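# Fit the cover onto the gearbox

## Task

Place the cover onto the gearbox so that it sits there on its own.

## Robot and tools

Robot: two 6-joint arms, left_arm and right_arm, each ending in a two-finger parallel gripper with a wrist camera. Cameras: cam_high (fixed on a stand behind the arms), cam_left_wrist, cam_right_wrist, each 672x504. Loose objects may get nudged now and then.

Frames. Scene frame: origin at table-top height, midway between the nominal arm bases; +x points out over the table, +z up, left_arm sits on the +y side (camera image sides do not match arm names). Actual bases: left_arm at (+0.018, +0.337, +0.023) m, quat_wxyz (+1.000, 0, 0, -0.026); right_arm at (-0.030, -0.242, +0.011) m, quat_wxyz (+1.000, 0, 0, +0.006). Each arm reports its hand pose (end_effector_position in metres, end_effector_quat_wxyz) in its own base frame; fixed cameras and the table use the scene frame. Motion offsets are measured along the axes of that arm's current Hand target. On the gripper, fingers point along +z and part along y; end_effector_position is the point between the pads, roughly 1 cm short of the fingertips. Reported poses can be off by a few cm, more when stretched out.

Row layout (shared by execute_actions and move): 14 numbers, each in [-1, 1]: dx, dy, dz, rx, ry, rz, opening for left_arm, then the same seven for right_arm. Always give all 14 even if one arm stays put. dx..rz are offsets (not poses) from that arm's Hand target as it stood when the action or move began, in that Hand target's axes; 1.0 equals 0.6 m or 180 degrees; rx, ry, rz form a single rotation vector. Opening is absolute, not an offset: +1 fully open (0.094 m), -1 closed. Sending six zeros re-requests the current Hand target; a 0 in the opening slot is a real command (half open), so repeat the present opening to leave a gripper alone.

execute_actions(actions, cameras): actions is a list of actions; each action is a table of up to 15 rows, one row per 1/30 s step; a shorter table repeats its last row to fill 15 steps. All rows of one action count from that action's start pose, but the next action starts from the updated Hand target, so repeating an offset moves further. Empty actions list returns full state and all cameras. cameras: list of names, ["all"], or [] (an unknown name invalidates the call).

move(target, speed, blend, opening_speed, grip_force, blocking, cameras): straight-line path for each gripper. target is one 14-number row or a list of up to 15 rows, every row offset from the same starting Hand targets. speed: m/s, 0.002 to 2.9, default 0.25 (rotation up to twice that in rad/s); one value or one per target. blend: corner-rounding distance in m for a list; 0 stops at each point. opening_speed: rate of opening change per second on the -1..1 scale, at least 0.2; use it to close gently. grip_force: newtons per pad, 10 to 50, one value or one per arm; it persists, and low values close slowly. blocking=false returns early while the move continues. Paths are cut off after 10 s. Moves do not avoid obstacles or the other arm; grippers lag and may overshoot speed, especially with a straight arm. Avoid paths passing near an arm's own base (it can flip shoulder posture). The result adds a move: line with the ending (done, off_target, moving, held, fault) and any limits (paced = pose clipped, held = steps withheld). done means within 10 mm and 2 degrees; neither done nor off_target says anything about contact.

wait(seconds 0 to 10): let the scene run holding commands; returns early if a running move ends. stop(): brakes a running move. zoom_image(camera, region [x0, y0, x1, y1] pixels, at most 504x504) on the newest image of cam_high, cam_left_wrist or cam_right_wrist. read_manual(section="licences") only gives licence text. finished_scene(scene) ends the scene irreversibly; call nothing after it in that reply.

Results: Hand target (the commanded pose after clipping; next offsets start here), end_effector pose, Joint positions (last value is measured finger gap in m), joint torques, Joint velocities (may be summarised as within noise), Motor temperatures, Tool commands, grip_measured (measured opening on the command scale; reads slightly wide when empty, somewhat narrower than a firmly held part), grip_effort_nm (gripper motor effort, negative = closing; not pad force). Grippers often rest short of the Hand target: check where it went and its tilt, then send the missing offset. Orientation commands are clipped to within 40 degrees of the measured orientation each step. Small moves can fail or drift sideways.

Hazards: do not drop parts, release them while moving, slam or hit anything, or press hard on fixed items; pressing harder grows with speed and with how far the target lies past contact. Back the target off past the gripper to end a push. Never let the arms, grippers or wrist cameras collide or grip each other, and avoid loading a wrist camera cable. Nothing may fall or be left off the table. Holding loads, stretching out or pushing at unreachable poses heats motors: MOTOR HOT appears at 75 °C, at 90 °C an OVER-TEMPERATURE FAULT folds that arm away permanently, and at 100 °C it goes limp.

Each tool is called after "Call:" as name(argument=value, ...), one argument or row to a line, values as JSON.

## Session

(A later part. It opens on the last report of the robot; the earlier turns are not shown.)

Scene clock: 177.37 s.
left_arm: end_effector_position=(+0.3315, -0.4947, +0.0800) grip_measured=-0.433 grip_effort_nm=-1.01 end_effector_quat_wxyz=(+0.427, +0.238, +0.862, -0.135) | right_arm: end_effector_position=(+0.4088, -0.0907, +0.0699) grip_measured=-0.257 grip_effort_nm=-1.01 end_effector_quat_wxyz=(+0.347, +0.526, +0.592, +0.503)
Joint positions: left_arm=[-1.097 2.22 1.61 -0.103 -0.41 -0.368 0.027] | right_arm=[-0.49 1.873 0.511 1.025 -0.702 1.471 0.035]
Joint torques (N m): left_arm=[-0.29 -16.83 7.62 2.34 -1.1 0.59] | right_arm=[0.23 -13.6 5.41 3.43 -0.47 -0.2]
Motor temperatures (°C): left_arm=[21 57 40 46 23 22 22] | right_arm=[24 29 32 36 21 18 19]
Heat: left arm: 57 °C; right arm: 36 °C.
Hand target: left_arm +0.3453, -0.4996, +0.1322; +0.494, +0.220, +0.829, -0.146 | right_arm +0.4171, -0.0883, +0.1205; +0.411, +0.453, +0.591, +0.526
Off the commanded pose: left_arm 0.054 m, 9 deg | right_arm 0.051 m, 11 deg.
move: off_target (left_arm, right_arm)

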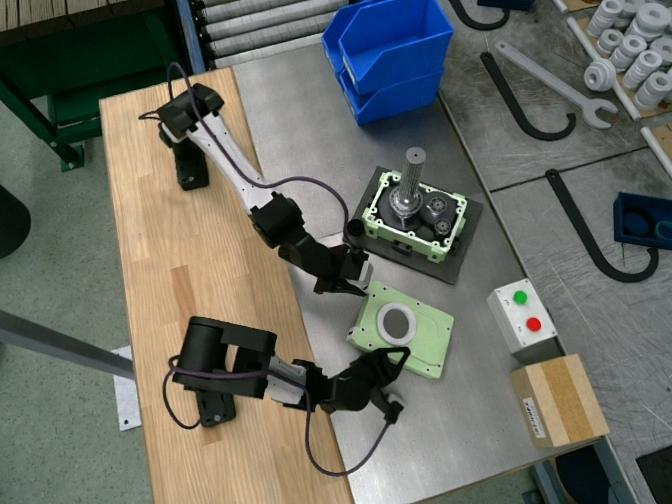

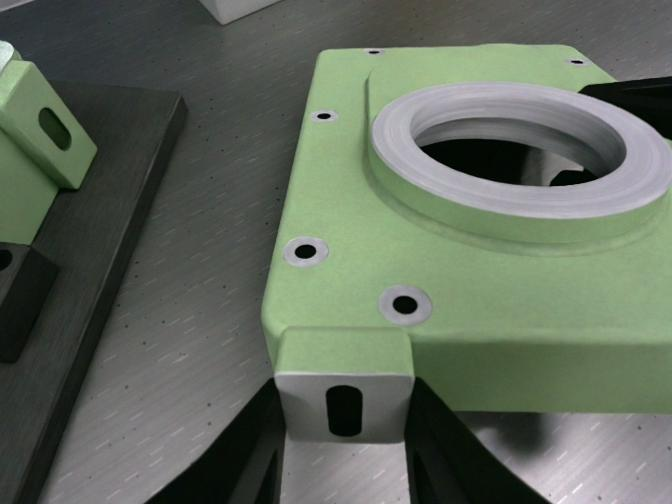

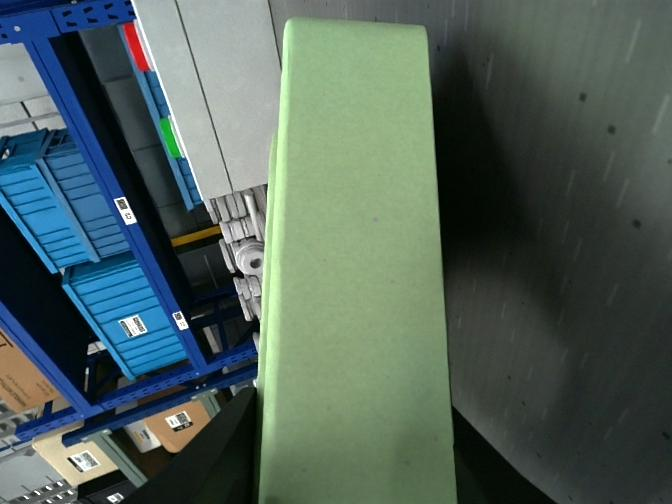

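Call:
move(
  target=[0,0,0,0,-0.044,0,-0.6, -0.0009,0.0994,-0.0109,-0.0422,-0.0043,-0.0358,-0.5],
  speed=0.06,
  cameras=["cam_high","cam_right_wrist","cam_left_wrist"],
)

Scene clock: 180.17 s.
left_arm: end_effector_position=(+0.3342, -0.5024, +0.0958) grip_measured=-0.433 grip_effort_nm=-1.01 end_effector_quat_wxyz=(+0.498, +0.225, +0.820, -0.168) | right_arm: end_effector_position=(+0.4083, -0.1011, +0.1033) grip_measured=-0.269 grip_effort_nm=-1.01 end_effector_quat_wxyz=(+0.399, +0.509, +0.582, +0.492)
Joint positions: left_arm=[-1.112 2.2 1.479 0.199 -0.459 -0.307 0.027] | right_arm=[-0.496 1.769 0.497 1.021 -0.651 1.454 0.034]
Joint torques (N m): left_arm=[-0.08 -14.5 7.2 2.23 -1.06 0.69] | right_arm=[0.57 -14.6 7.76 3.98 -1.02 -0.1]
Motor temperatures (°C): left_arm=[21 56 40 46 23 22 22] | right_arm=[24 30 32 38 21 18 19]
Heat: left arm: 56 °C; right arm: 38 °C.
Hand target: left_arm +0.3453, -0.4995, +0.1321; +0.550, +0.209, +0.793, -0.160 | right_arm +0.4170, -0.0883, +0.1804; +0.473, +0.394, +0.577, +0.537
Off the commanded pose: left_arm 0.038 m, 7 deg | right_arm 0.079 m, 17 deg.
move: off_target (left_arm, right_arm)

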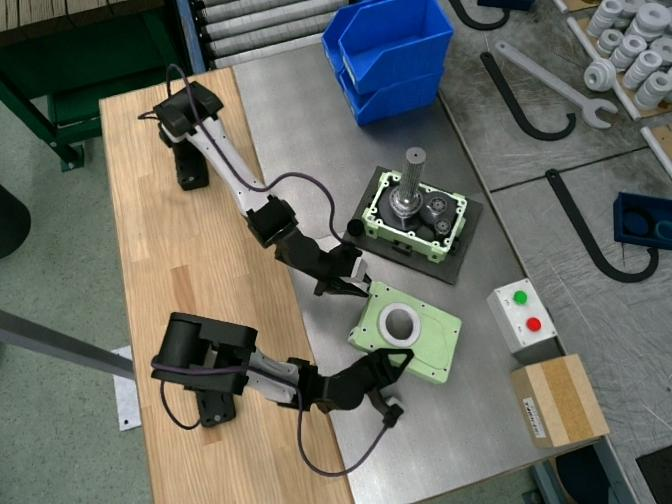

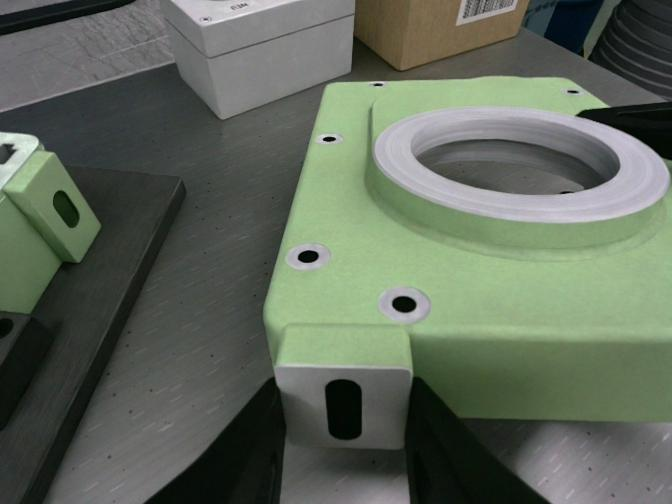

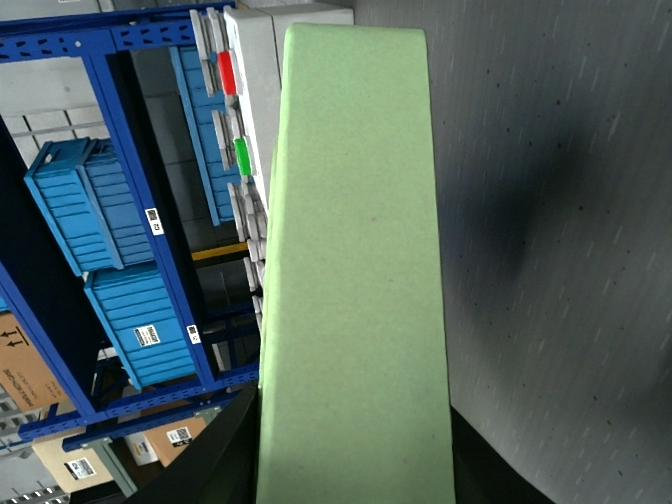

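Call:
move(
  target=[-0.1722,-0.0044,-0.0633,0,-0.033,0.022,-0.6, -0.0267,0.2149,0.0052,-0.0396,-0.0048,-0.0046,-0.5],
  speed=0.09,
  cameras=["cam_high","cam_right_wrist","cam_left_wrist"],
)

Scene clock: 185.97 s.
left_arm: end_effector_position=(+0.3395, -0.5023, +0.2015) grip_measured=-0.433 grip_effort_nm=-1.01 end_effector_quat_wxyz=(+0.559, +0.238, +0.778, -0.160) | right_arm: end_effector_position=(+0.4126, -0.1015, +0.2136) grip_measured=-0.270 grip_effort_nm=-1.01 end_effector_quat_wxyz=(+0.422, +0.487, +0.558, +0.523)
Joint positions: left_arm=[-1.117 2.067 1.584 0.104 -0.509 -0.172 0.027] | right_arm=[-0.498 1.456 0.645 0.687 -0.668 1.533 0.034]
Joint torques (N m): left_arm=[-0.12 -13.82 11.52 1.83 -0.74 0.69] | right_arm=[0.64 -13.42 13.67 4.04 -0.73 0.14]
Motor temperatures (°C): left_arm=[21 55 40 46 23 22 22] | right_arm=[24 31 33 42 21 18 19]
Heat: left arm: 55 °C; right arm: 42 °C.
Hand target: left_arm +0.3452, -0.4995, +0.2422; +0.595, +0.228, +0.755, -0.152 | right_arm +0.4171, -0.0886, +0.3103; +0.504, +0.364, +0.541, +0.566
Off the commanded pose: left_arm 0.041 m, 5 deg | right_arm 0.098 m, 18 deg.
move: off_target (left_arm, right_arm)

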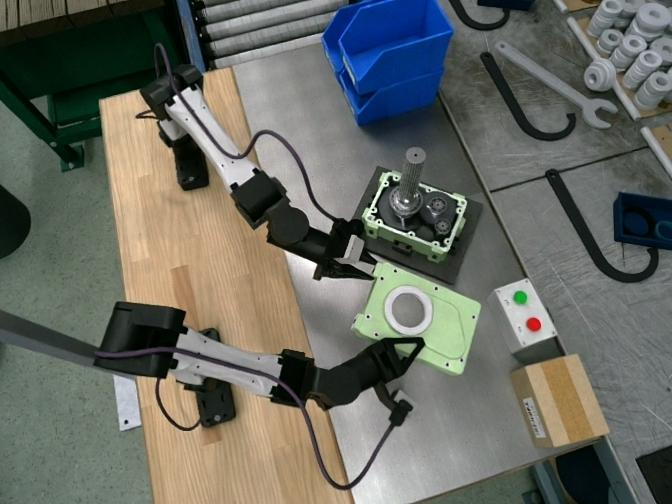

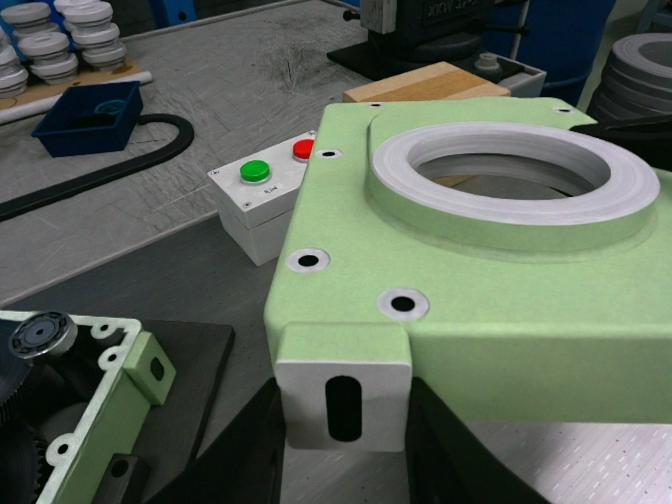

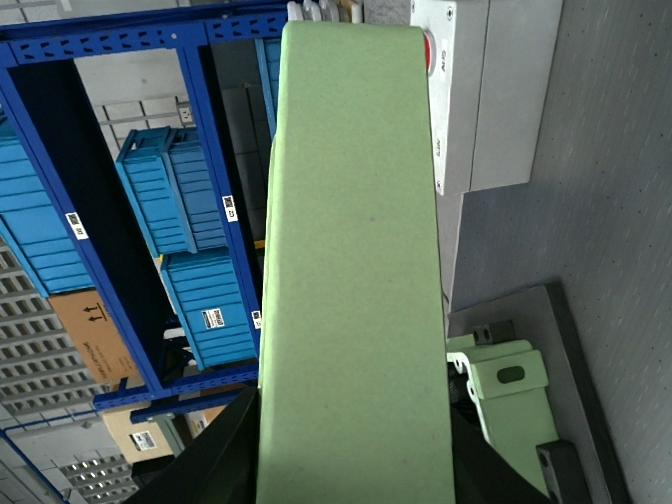

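Call:
move(
  target=[-0.1643,0.2265,-0.0932,0,0,0,-0.6, 0.1552,0.192,0.1617,0,0,0,-0.5],
  speed=0.09,
  cameras=["cam_high","cam_right_wrist","cam_left_wrist"],
)

Scene clock: 194.80 s.
left_arm: end_effector_position=(+0.3818, -0.3791, +0.3092) grip_measured=-0.433 grip_effort_nm=-1.01 end_effector_quat_wxyz=(+0.544, +0.221, +0.792, -0.166) | right_arm: end_effector_position=(+0.4658, +0.0207, +0.3349) grip_measured=-0.274 grip_effort_nm=-1.01 end_effector_quat_wxyz=(+0.426, +0.473, +0.572, +0.518)
Joint positions: left_arm=[-0.873 1.725 1.578 -0.229 -0.284 -0.133 0.027] | right_arm=[-0.041 1.383 1.093 0.185 -0.23 1.55 0.034]
Joint torques (N m): left_arm=[0.87 -11.18 12.79 2.06 -0.48 1.12] | right_arm=[1.32 -9.8 15.3 3.91 -0.3 -0.8]
Heat: left arm: 53 °C; right arm: 45 °C.
Hand target: left_arm +0.3887, -0.3719, +0.3570; +0.595, +0.228, +0.755, -0.152 | right_arm +0.4687, +0.0359, +0.4250; +0.504, +0.364, +0.541, +0.566
Off the commanded pose: left_arm 0.049 m, 7 deg | right_arm 0.092 m, 17 deg.
move: off_target (left_arm, right_arm)

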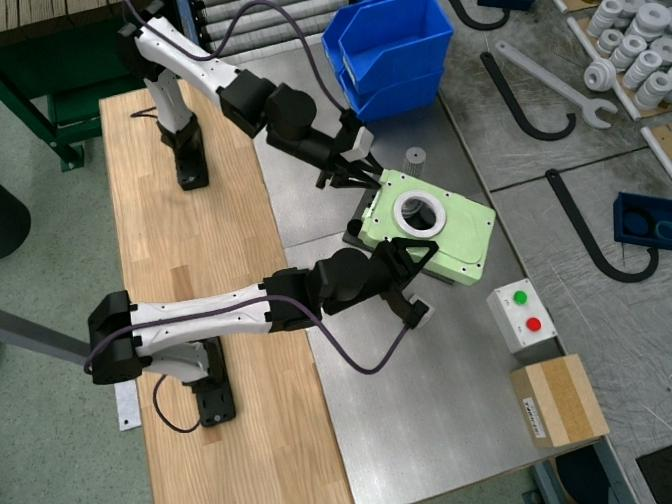

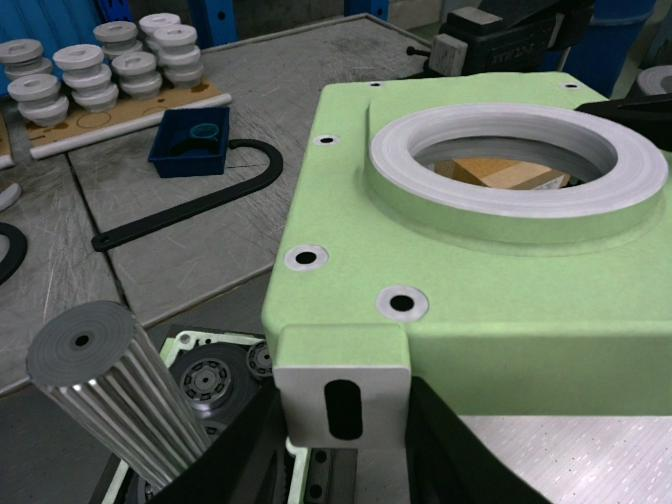

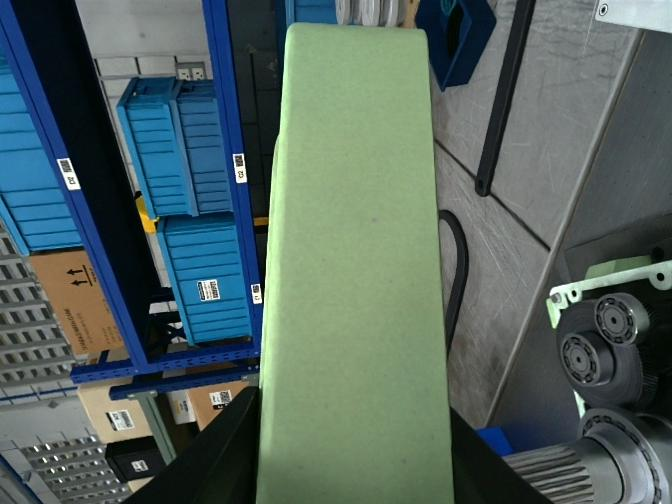

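Call:
move(
  target=[0.0078,0.207,-0.0288,0,-0.0444,0,-0.6, 0.153,0.0333,0.1422,-0.0481,0.0005,-0.0461,-0.5],
  speed=0.08,
  cameras=["cam_high","cam_right_wrist","cam_left_wrist"],
)

Scene clock: 204.60 s.
left_arm: end_effector_position=(+0.4378, -0.2612, +0.3065) grip_measured=-0.433 grip_effort_nm=-1.01 end_effector_quat_wxyz=(+0.575, +0.194, +0.775, -0.176) | right_arm: end_effector_position=(+0.5293, +0.1380, +0.3622) grip_measured=-0.274 grip_effort_nm=-1.01 end_effector_quat_wxyz=(+0.498, +0.382, +0.573, +0.527)
Joint positions: left_arm=[-0.536 1.568 1.318 -0.031 0.006 -0.049 0.027] | right_arm=[0.268 1.679 1.334 0.396 0.041 1.4 0.034]
Joint torques (N m): left_arm=[1.06 -11.69 9.11 2.79 0.05 1.16] | right_arm=[0.28 -11.52 14.2 3.93 -0.38 -1.19]
Motor temperatures (°C): left_arm=[21 50 43 47 23 23 22] | right_arm=[24 32 39 49 21 19 20]
Heat: left arm: 50 °C; right arm: 49 °C.
Hand target: left_arm +0.4386, -0.2570, +0.3619; +0.647, +0.216, +0.712, -0.168 | right_arm +0.5261, +0.1474, +0.4450; +0.569, +0.284, +0.522, +0.567
Off the commanded pose: left_arm 0.055 m, 11 deg | right_arm 0.083 m, 16 deg.
move: off_target (left_arm, right_arm)

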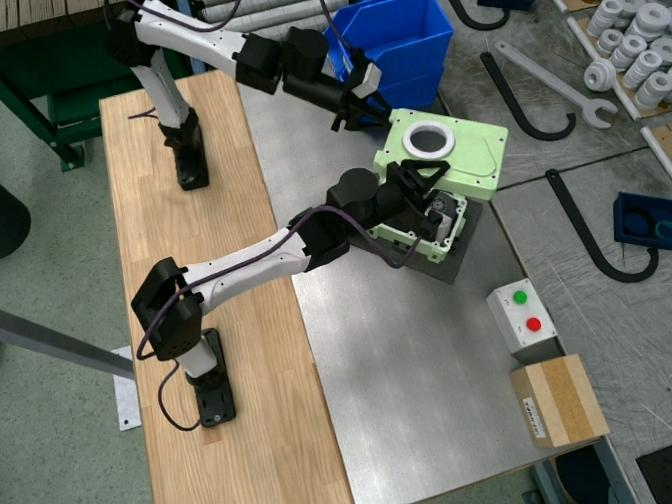

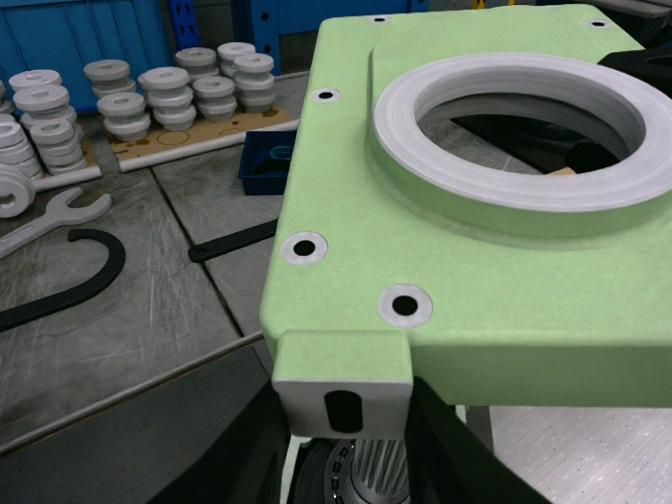

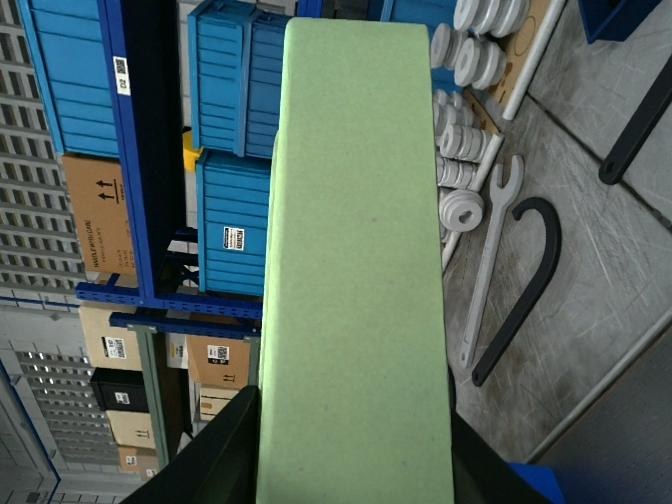

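Call:
zoom_image(
  camera="cam_left_wrist",
  region=[200, 380, 520, 504],
)

Call:
zoom_image(
  camera="cam_high",
  region=[340, 90, 530, 280],
)

Scaled by 1.575 from the camera's 672x504 image, which has a finer 960x720 frame.

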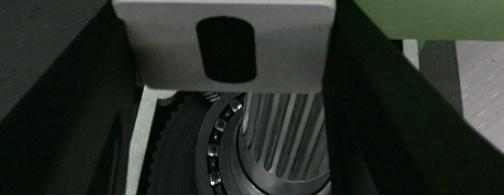

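Scaled by 2.653 from the camera's 672x504 image, which has a finer 960x720 frame.

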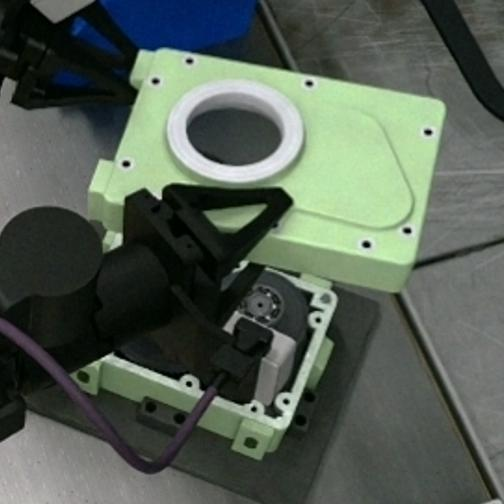

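Call:
move(
  target=[0.0338,0.0247,-0.0243,0,0,0,-0.6, 0.0502,-0.0358,-0.0117,0.0096,-0.0044,0.0225,-0.5],
  speed=0.04,
  cameras=["cam_high","cam_left_wrist"],
)

Call:
zoom_image(
  camera="cam_high",
  region=[340, 90, 530, 280],
)

Scene clock: 211.77 s.
left_arm: end_effector_position=(+0.4340, -0.2365, +0.2922) grip_measured=-0.433 grip_effort_nm=-1.01 end_effector_quat_wxyz=(+0.580, +0.191, +0.773, -0.175) | right_arm: end_effector_position=(+0.5289, +0.1636, +0.3470) grip_measured=-0.274 grip_effort_nm=-1.02 end_effector_quat_wxyz=(+0.490, +0.389, +0.571, +0.532)
Joint positions: left_arm=[-0.48 1.51 1.196 0.043 0.052 -0.037 0.027] | right_arm=[0.332 1.712 1.317 0.441 0.103 1.42 0.034]
Joint torques (N m): left_arm=[0.69 -11.18 8.76 2.75 0.11 1.08] | right_arm=[0.5 -12.53 10.24 4.1 -0.19 -0.85]
Heat: left arm: 49 °C; right arm: 49 °C.
Hand target: left_arm +0.4326, -0.2349, +0.3438; +0.646, +0.217, +0.712, -0.167 | right_arm +0.5214, +0.1697, +0.4151; +0.548, +0.315, +0.517, +0.577
Off the commanded pose: left_arm 0.052 m, 11 deg | right_arm 0.069 m, 14 deg.
move: off_target (left_arm, right_arm)
Images, in order (width x height): cam_high 672x504, cam_left_wrist 672x504.

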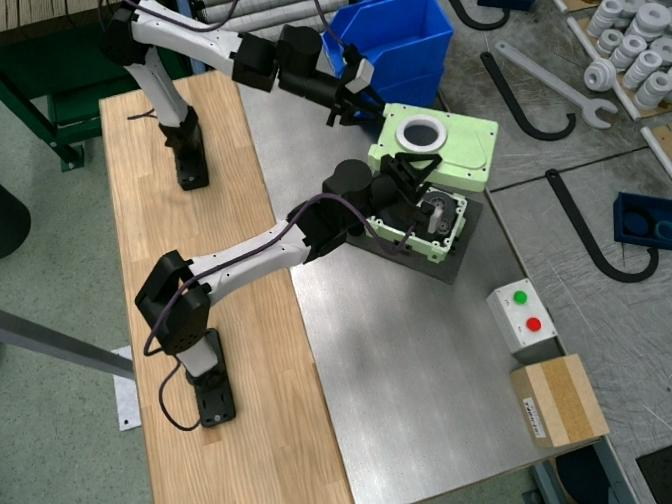

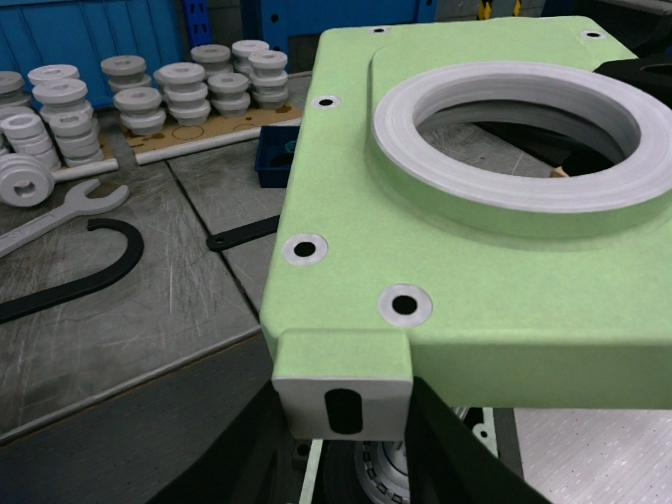

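Scaled by 2.653 from the camera's 672x504 image, which has a finer 960x720 frame.

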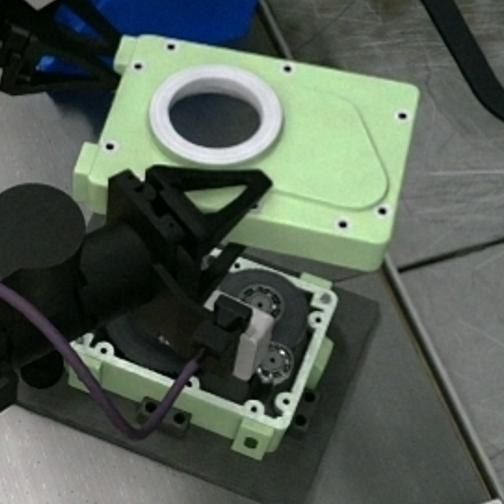

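Call:
zoom_image(
  camera="cam_left_wrist",
  region=[270, 400, 510, 504],
)

Scaled by 2.100 from the camera's 672x504 image, which has a finer 960x720 frame.

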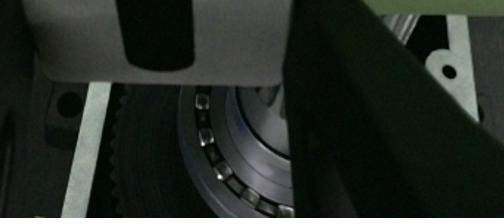

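Call:
move(
  target=[0.0352,0.0053,0.0182,0.0295,-0.0012,0.0116,-0.6, 0.0048,-0.045,-0.0248,0.0109,-0.0321,0.007,-0.5],
  speed=0.04,
  cameras=["cam_high","cam_left_wrist"],
)

Call:
zoom_image(
  camera="cam_high",
  region=[340, 90, 530, 280],
)

Scene clock: 218.83 s.
left_arm: end_effector_position=(+0.4368, -0.2304, +0.2812) grip_measured=-0.433 grip_effort_nm=-1.01 end_effector_quat_wxyz=(+0.579, +0.230, +0.759, -0.191) | right_arm: end_effector_position=(+0.5211, +0.1627, +0.3311) grip_measured=-0.274 grip_effort_nm=-1.01 end_effector_quat_wxyz=(+0.511, +0.418, +0.539, +0.524)
Joint positions: left_arm=[-0.42 1.518 1.151 0.103 0.186 0.026 0.027] | right_arm=[0.378 1.712 1.226 0.559 0.239 1.441 0.034]
Joint torques (N m): left_arm=[0.61 -8.02 9.17 2.93 0.34 0.89] | right_arm=[0.27 -11.59 9.51 3.82 -0.1 -0.91]
Heat: left arm: 51 °C; right arm: 49 °C.
Hand target: left_arm +0.4421, -0.2360, +0.3219; +0.640, +0.259, +0.698, -0.189 | right_arm +0.5153, +0.1650, +0.3852; +0.562, +0.359, +0.495, +0.558
Off the commanded pose: left_arm 0.041 m, 10 deg | right_arm 0.054 m, 11 deg.
move: off_target (left_arm, right_arm)
Images, in order (width x height): cam_high 672x504, cam_left_wrist 672x504.

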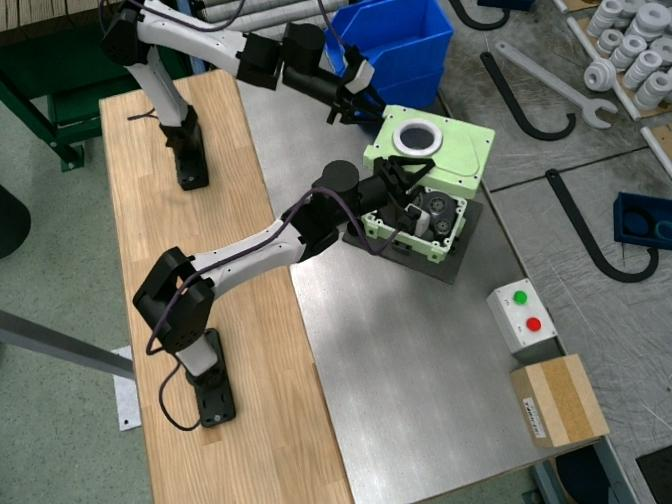

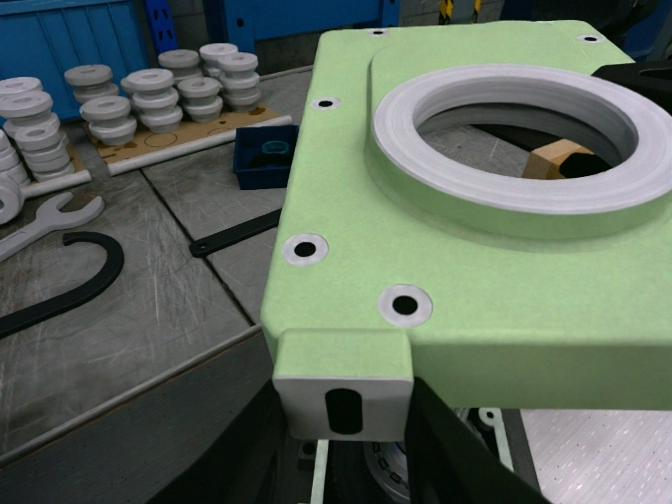

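Scaled by 2.653 from the camera's 672x504 image, which has a finer 960x720 frame.

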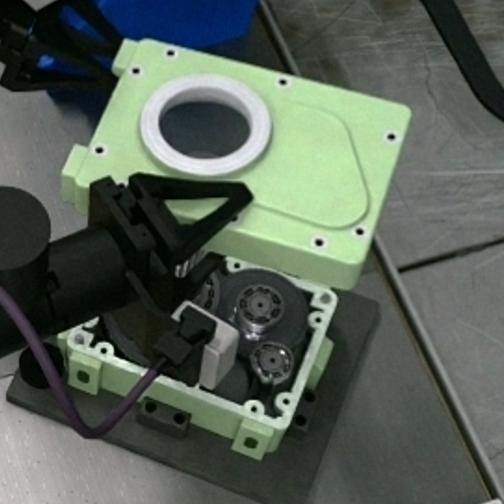

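Call:
move(
  target="[0.0, 0.0, 0.0, 0, 0, 0, -0.6, 0,0,0,0.0081,-0.0003,0.0076,-0.5],[0.046, -0.006, 0.009, 0.0, 0, 0, -0.6, 0.014,-0.053,-0.0155,0.0081,-0.0003,0.0076,-0.5]",
  speed=0.04,
  cameras=["cam_high","cam_left_wrist"],
)


Call:
move(
  target=[0.0457,-0.0072,0.008,0,0,0,-0.6,0.0035,-0.0517,-0.0142,0.0085,-0.0005,0.0071,-0.5],
  speed=0.04,
  cameras=["cam_high","cam_left_wrist"],
)

Call:
zoom_image(
  camera="cam_high",
  region=[340, 90, 530, 280],
)

Scene clock: 222.10 s.
left_arm: end_effector_position=(+0.4359, -0.2311, +0.2513) grip_measured=-0.433 grip_effort_nm=-1.01 end_effector_quat_wxyz=(+0.575, +0.232, +0.760, -0.193) | right_arm: end_effector_position=(+0.5188, +0.1626, +0.2985) grip_measured=-0.274 grip_effort_nm=-1.01 end_effector_quat_wxyz=(+0.501, +0.429, +0.541, +0.522)
Joint positions: left_arm=[-0.42 1.539 1.058 0.209 0.192 0.026 0.027] | right_arm=[0.382 1.734 1.14 0.643 0.245 1.464 0.034]
Joint torques (N m): left_arm=[-0.23 -7.95 9.16 3 0.23 0.87] | right_arm=[-0.39 -11.82 9.52 3.76 -0.12 -0.87]
Heat: left arm: 51 °C; right arm: 49 °C.
Hand target: left_arm +0.4420, -0.2389, +0.2938; +0.640, +0.259, +0.698, -0.189 | right_arm +0.5153, +0.1621, +0.3530; +0.551, +0.372, +0.498, +0.557
Off the commanded pose: left_arm 0.044 m, 11 deg | right_arm 0.055 m, 11 deg.
move: off_target (left_arm, right_arm)
Images, in order (width x height): cam_high 672x504, cam_left_wrist 672x504.

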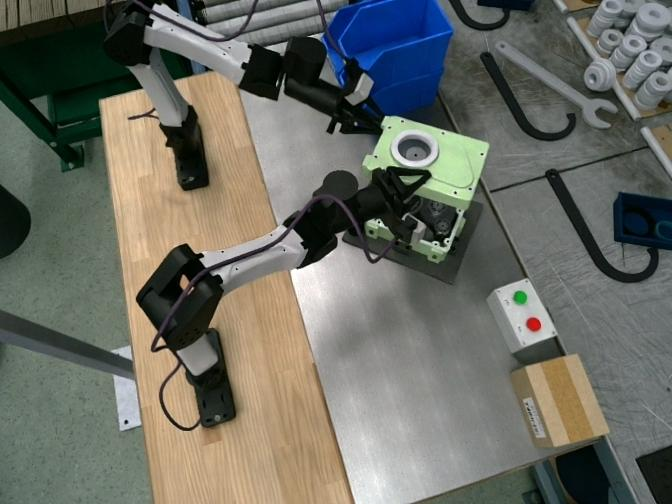

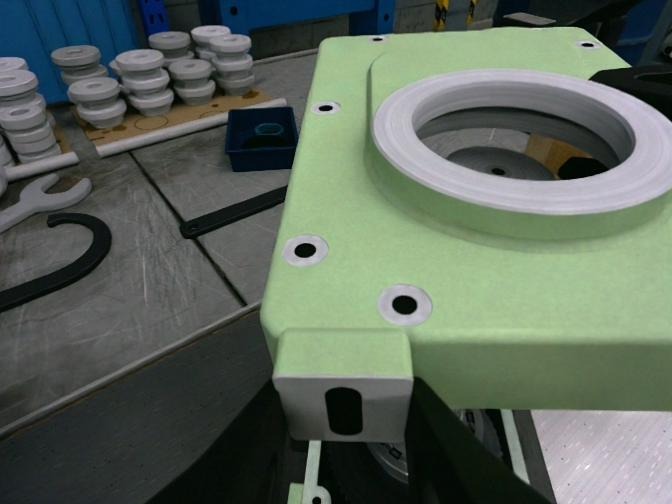

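Scaled by 2.653 from the camera's 672x504 image, which has a finer 960x720 frame.

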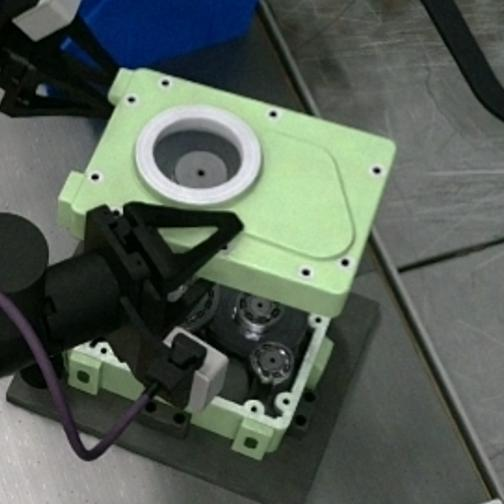

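Call:
move(
  target=[0.1613,-0.0087,0.0263,0.0071,-0.0003,0.0119,-0.6,0.0187,-0.1712,-0.0323,0.0002,-0.0114,0.0116,-0.5],
  speed=0.05,
  cameras=["cam_high","cam_left_wrist","cam_right_wrist"],
)

Call:
zoom_image(
  camera="cam_high",
  region=[340, 110, 530, 300],
)

Scene clock: 228.73 s.
left_arm: end_effector_position=(+0.4399, -0.2331, +0.1545) grip_measured=-0.433 grip_effort_nm=-1.01 end_effector_quat_wxyz=(+0.576, +0.247, +0.756, -0.187) | right_arm: end_effector_position=(+0.5219, +0.1603, +0.1960) grip_measured=-0.274 grip_effort_nm=-1.01 end_effector_quat_wxyz=(+0.499, +0.443, +0.527, +0.527)
Joint positions: left_arm=[-0.415 1.728 0.833 0.62 0.208 0.06 0.027] | right_arm=[0.383 1.962 0.957 1.058 0.27 1.498 0.034]
Joint torques (N m): left_arm=[0.42 -8.59 7.95 3.02 0.42 0.95] | right_arm=[-0.16 -12.37 8.2 3.78 0.03 -0.84]
Motor temperatures (°C): left_arm=[21 45 43 52 23 23 22] | right_arm=[24 35 39 50 21 19 21]
Heat: left arm: 52 °C; right arm: 50 °C.
Hand target: left_arm +0.4469, -0.2409, +0.1960; +0.641, +0.279, +0.691, -0.185 | right_arm +0.5203, +0.1598, +0.2482; +0.550, +0.391, +0.481, +0.560
Off the commanded pose: left_arm 0.043 m, 11 deg | right_arm 0.052 m, 11 deg.
move: off_target (left_arm, right_arm)

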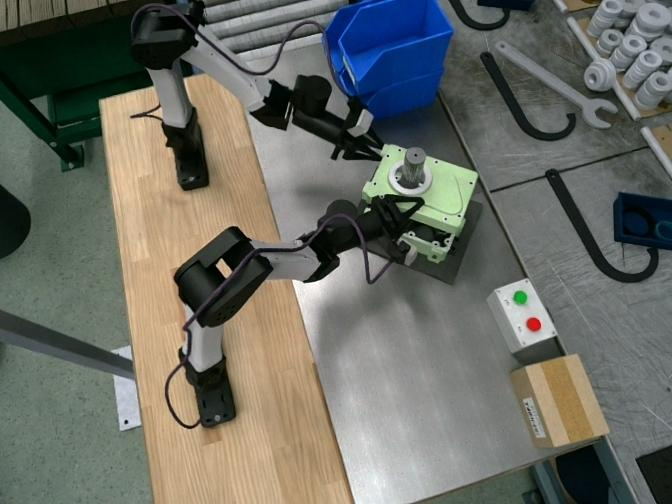

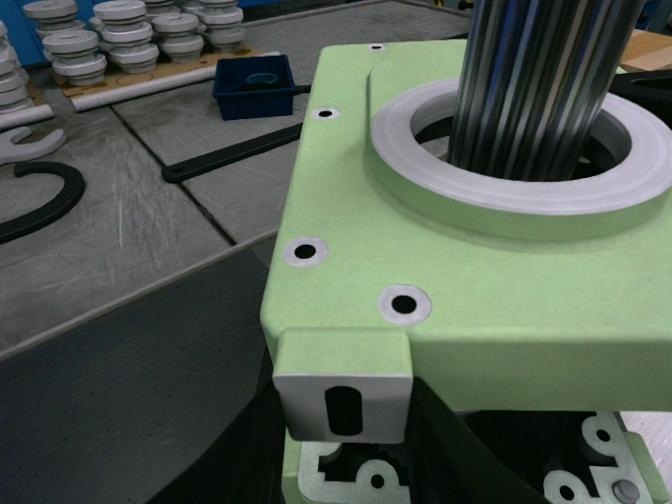

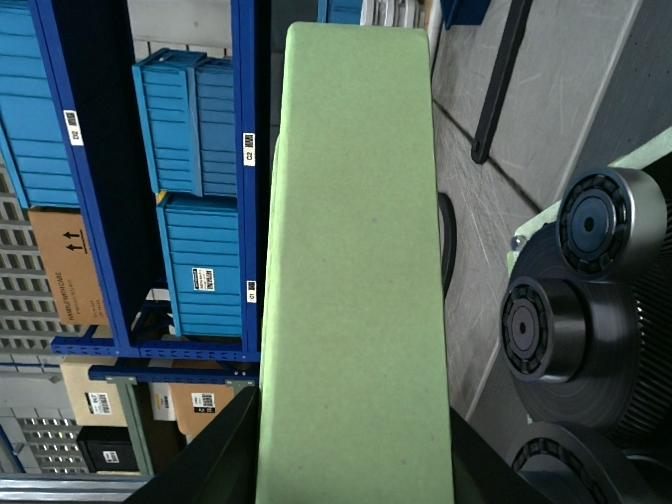

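Scaled by 2.653 from the camera's 672x504 image, which has a finer 960x720 frame.

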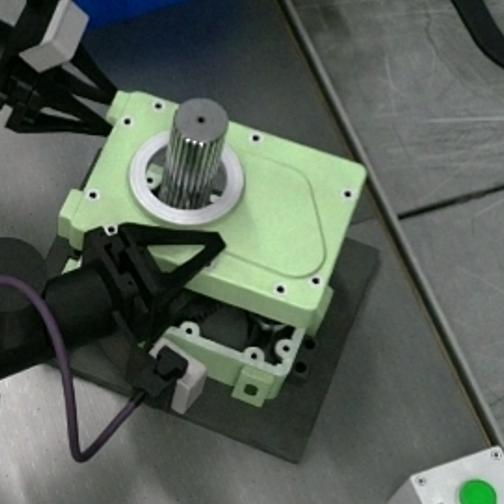

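Call:
zoom_image(
  camera="cam_left_wrist",
  region=[350, 30, 672, 250],
)

Scaled by 1.565 from the camera's 672x504 image, which has a finer 960x720 frame.

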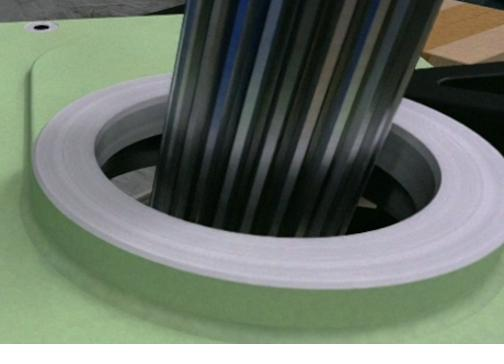

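Call:
zoom_image(
  camera="cam_left_wrist",
  region=[250, 350, 672, 504],
)

Scaled by 1.194 from the camera's 672x504 image, which has a finer 960x720 frame.

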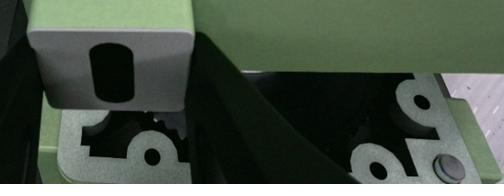

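Call:
move(
  target=[0.0665,-0.0052,0.004,0,0,0,-0.6,0.0098,-0.0673,-0.0175,0,0,0,-0.5],
  speed=0.04,
  cameras=["cam_high","cam_left_wrist","cam_right_wrist"],
)

Call:
zoom_image(
  camera="cam_high",
  region=[340, 110, 530, 300],
)

Call:
zoom_image(
  camera="cam_left_wrist",
  region=[250, 350, 672, 504],
)

Scene clock: 236.63 s.
left_arm: end_effector_position=(+0.4385, -0.2311, +0.1138) grip_measured=-0.433 grip_effort_nm=-1.01 end_effector_quat_wxyz=(+0.575, +0.248, +0.757, -0.187) | right_arm: end_effector_position=(+0.5207, +0.1625, +0.1546) grip_measured=-0.274 grip_effort_nm=-1.01 end_effector_quat_wxyz=(+0.496, +0.445, +0.527, +0.527)
Joint positions: left_arm=[-0.411 1.84 0.765 0.796 0.212 0.062 0.027] | right_arm=[0.389 2.084 0.923 1.212 0.273 1.503 0.034]
Joint torques (N m): left_arm=[0.44 -8.95 7.04 3.05 0.41 0.93] | right_arm=[-0.12 -12.55 7.24 3.87 0.07 -0.9]
Heat: left arm: 54 °C; right arm: 51 °C.
Hand target: left_arm +0.4459, -0.2389, +0.1558; +0.641, +0.279, +0.691, -0.185 | right_arm +0.5193, +0.1618, +0.2059; +0.549, +0.391, +0.481, +0.560
Off the commanded pose: left_arm 0.043 m, 11 deg | right_arm 0.052 m, 11 deg.
move: off_target (left_arm, right_arm)

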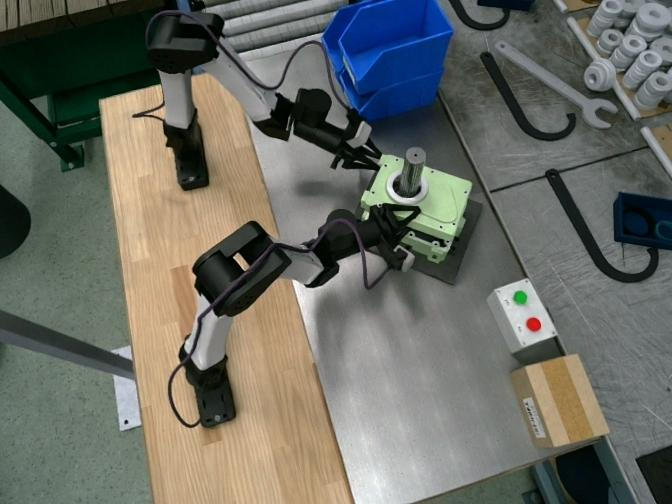

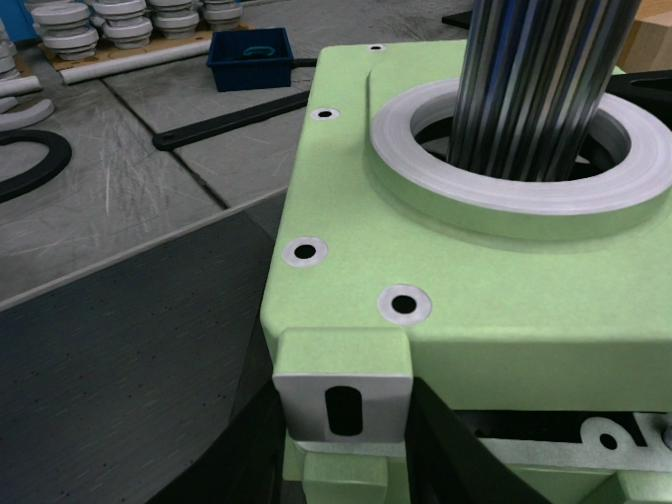

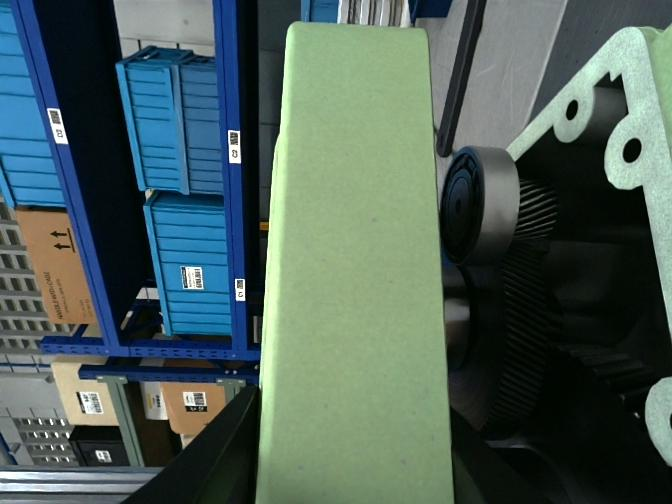

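Scaled by 2.653 from the camera's 672x504 image, which has a finer 960x720 frame.

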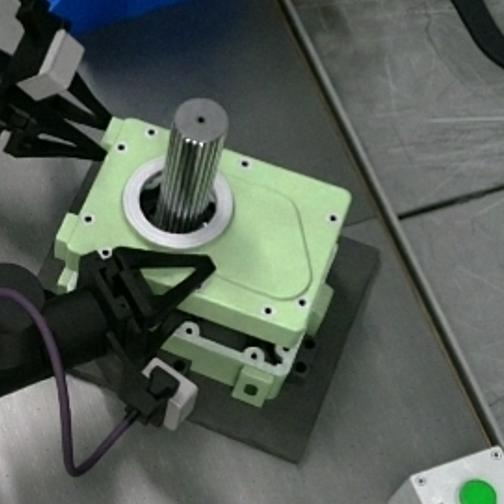

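Scaled by 1.194 from the camera's 672x504 image, which has a finer 960x720 frame.

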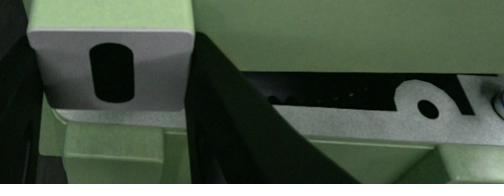

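Call:
zoom_image(
  camera="cam_left_wrist",
  region=[400, 384, 672, 504],
)

Call:
zoom_image(
  camera="cam_left_wrist",
  region=[270, 410, 440, 504],
)

Scaled by 1.853 from the camera's 672x504 image, which has a finer 960x720 frame.

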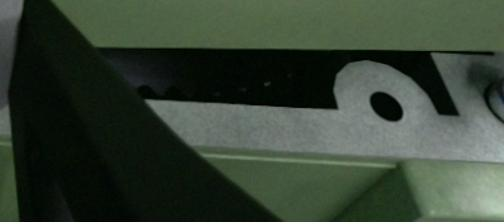

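Scaled by 2.965 from the camera's 672x504 image, which has a finer 960x720 frame.

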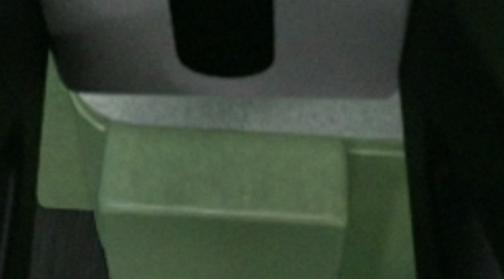

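Call:
move(
  target=[0.0366,-0.0024,0.0041,0,0,0,-0.6,0.003,-0.0355,-0.0085,0,0,0,-0.5],
  speed=0.04,
  cameras=["cam_high","cam_left_wrist","cam_right_wrist"],
)

Call:
zoom_image(
  camera="cam_high",
  region=[350, 140, 500, 280],
)

Call:
zoom_image(
  camera="cam_left_wrist",
  region=[250, 350, 672, 504],
)

Scene clock: 242.13 s.
left_arm: end_effector_position=(+0.4392, -0.2312, +0.0932) grip_measured=-0.433 grip_effort_nm=-1.01 end_effector_quat_wxyz=(+0.575, +0.249, +0.756, -0.189) | right_arm: end_effector_position=(+0.5201, +0.1624, +0.1348) grip_measured=-0.274 grip_effort_nm=-1.01 end_effector_quat_wxyz=(+0.498, +0.445, +0.527, +0.526)
Joint positions: left_arm=[-0.408 1.917 0.747 0.894 0.22 0.062 0.027] | right_arm=[0.391 2.151 0.915 1.287 0.279 1.499 0.034]
Joint torques (N m): left_arm=[0.36 -9.18 6.37 2.99 0.35 0.93] | right_arm=[-0.31 -12.25 6.84 3.91 0.01 -0.86]
Heat: left arm: 54 °C; right arm: 52 °C.
Hand target: left_arm +0.4464, -0.2383, +0.1337; +0.641, +0.279, +0.691, -0.185 | right_arm +0.5193, +0.1616, +0.1839; +0.550, +0.391, +0.481, +0.560
Off the commanded pose: left_arm 0.042 m, 11 deg | right_arm 0.049 m, 11 deg.
move: off_target (left_arm, right_arm)

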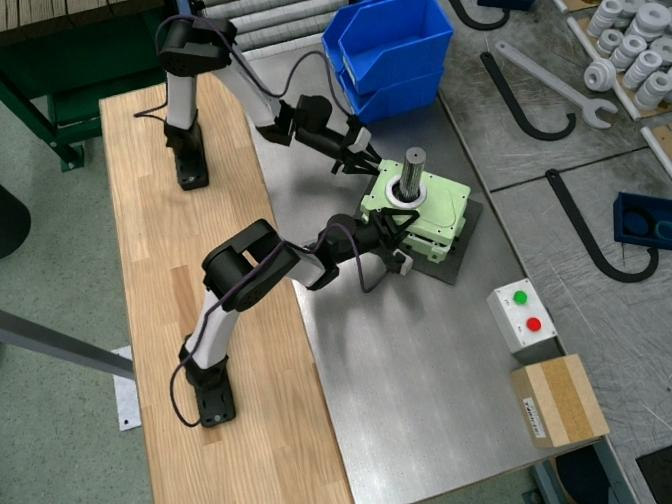

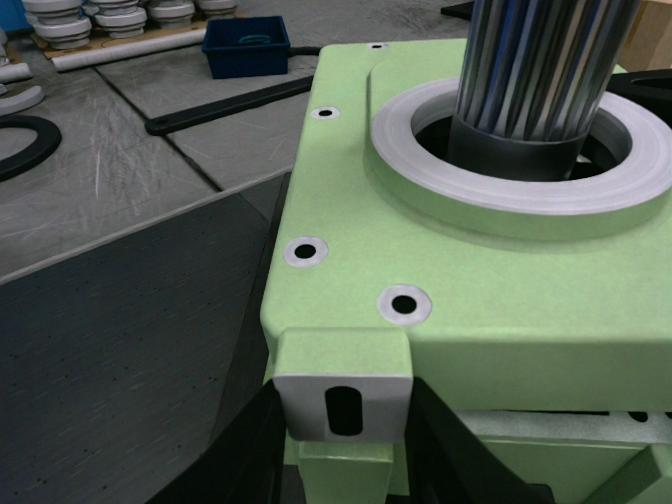

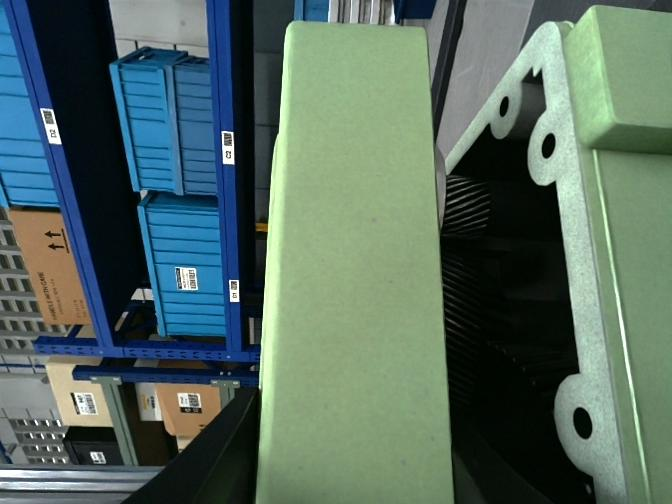

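Scaled by 3.360 from the camera's 672x504 image, which has a finer 960x720 frame.

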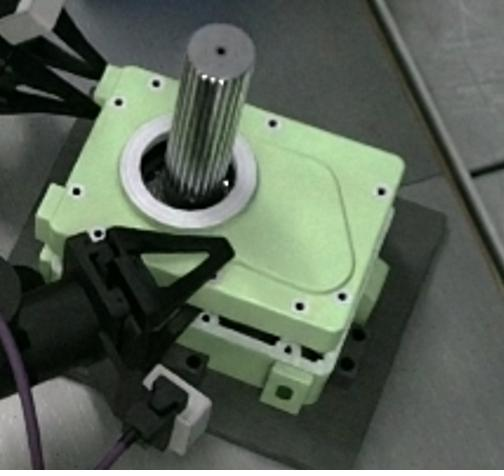

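Scaled by 1.194 from the camera's 672x504 image, which has a finer 960x720 frame.

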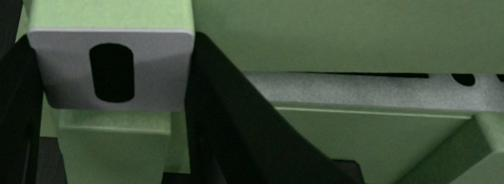

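Call:
zoom_image(
  camera="cam_left_wrist",
  region=[430, 390, 672, 480],
)

Call:
zoom_image(
  camera="cam_high",
  region=[395, 200, 485, 270],
)

Scaled by 2.083 from the camera's 672x504 image, which has a finer 960x720 frame.

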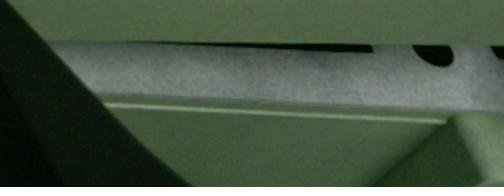

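Scaled by 5.600 from the camera's 672x504 image, which has a finer 960x720 frame.

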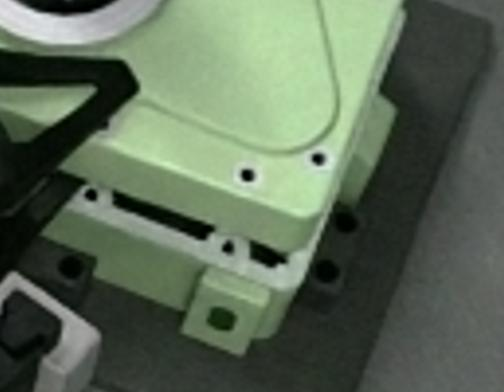

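Call:
zoom_image(
  camera="cam_right_wrist",
  region=[420, 0, 672, 504],
)

Scaled by 1.000.

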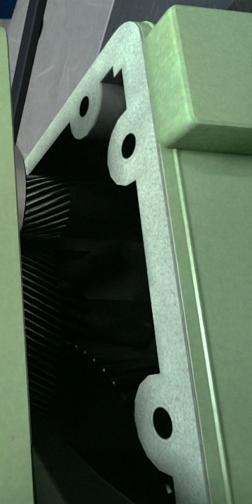

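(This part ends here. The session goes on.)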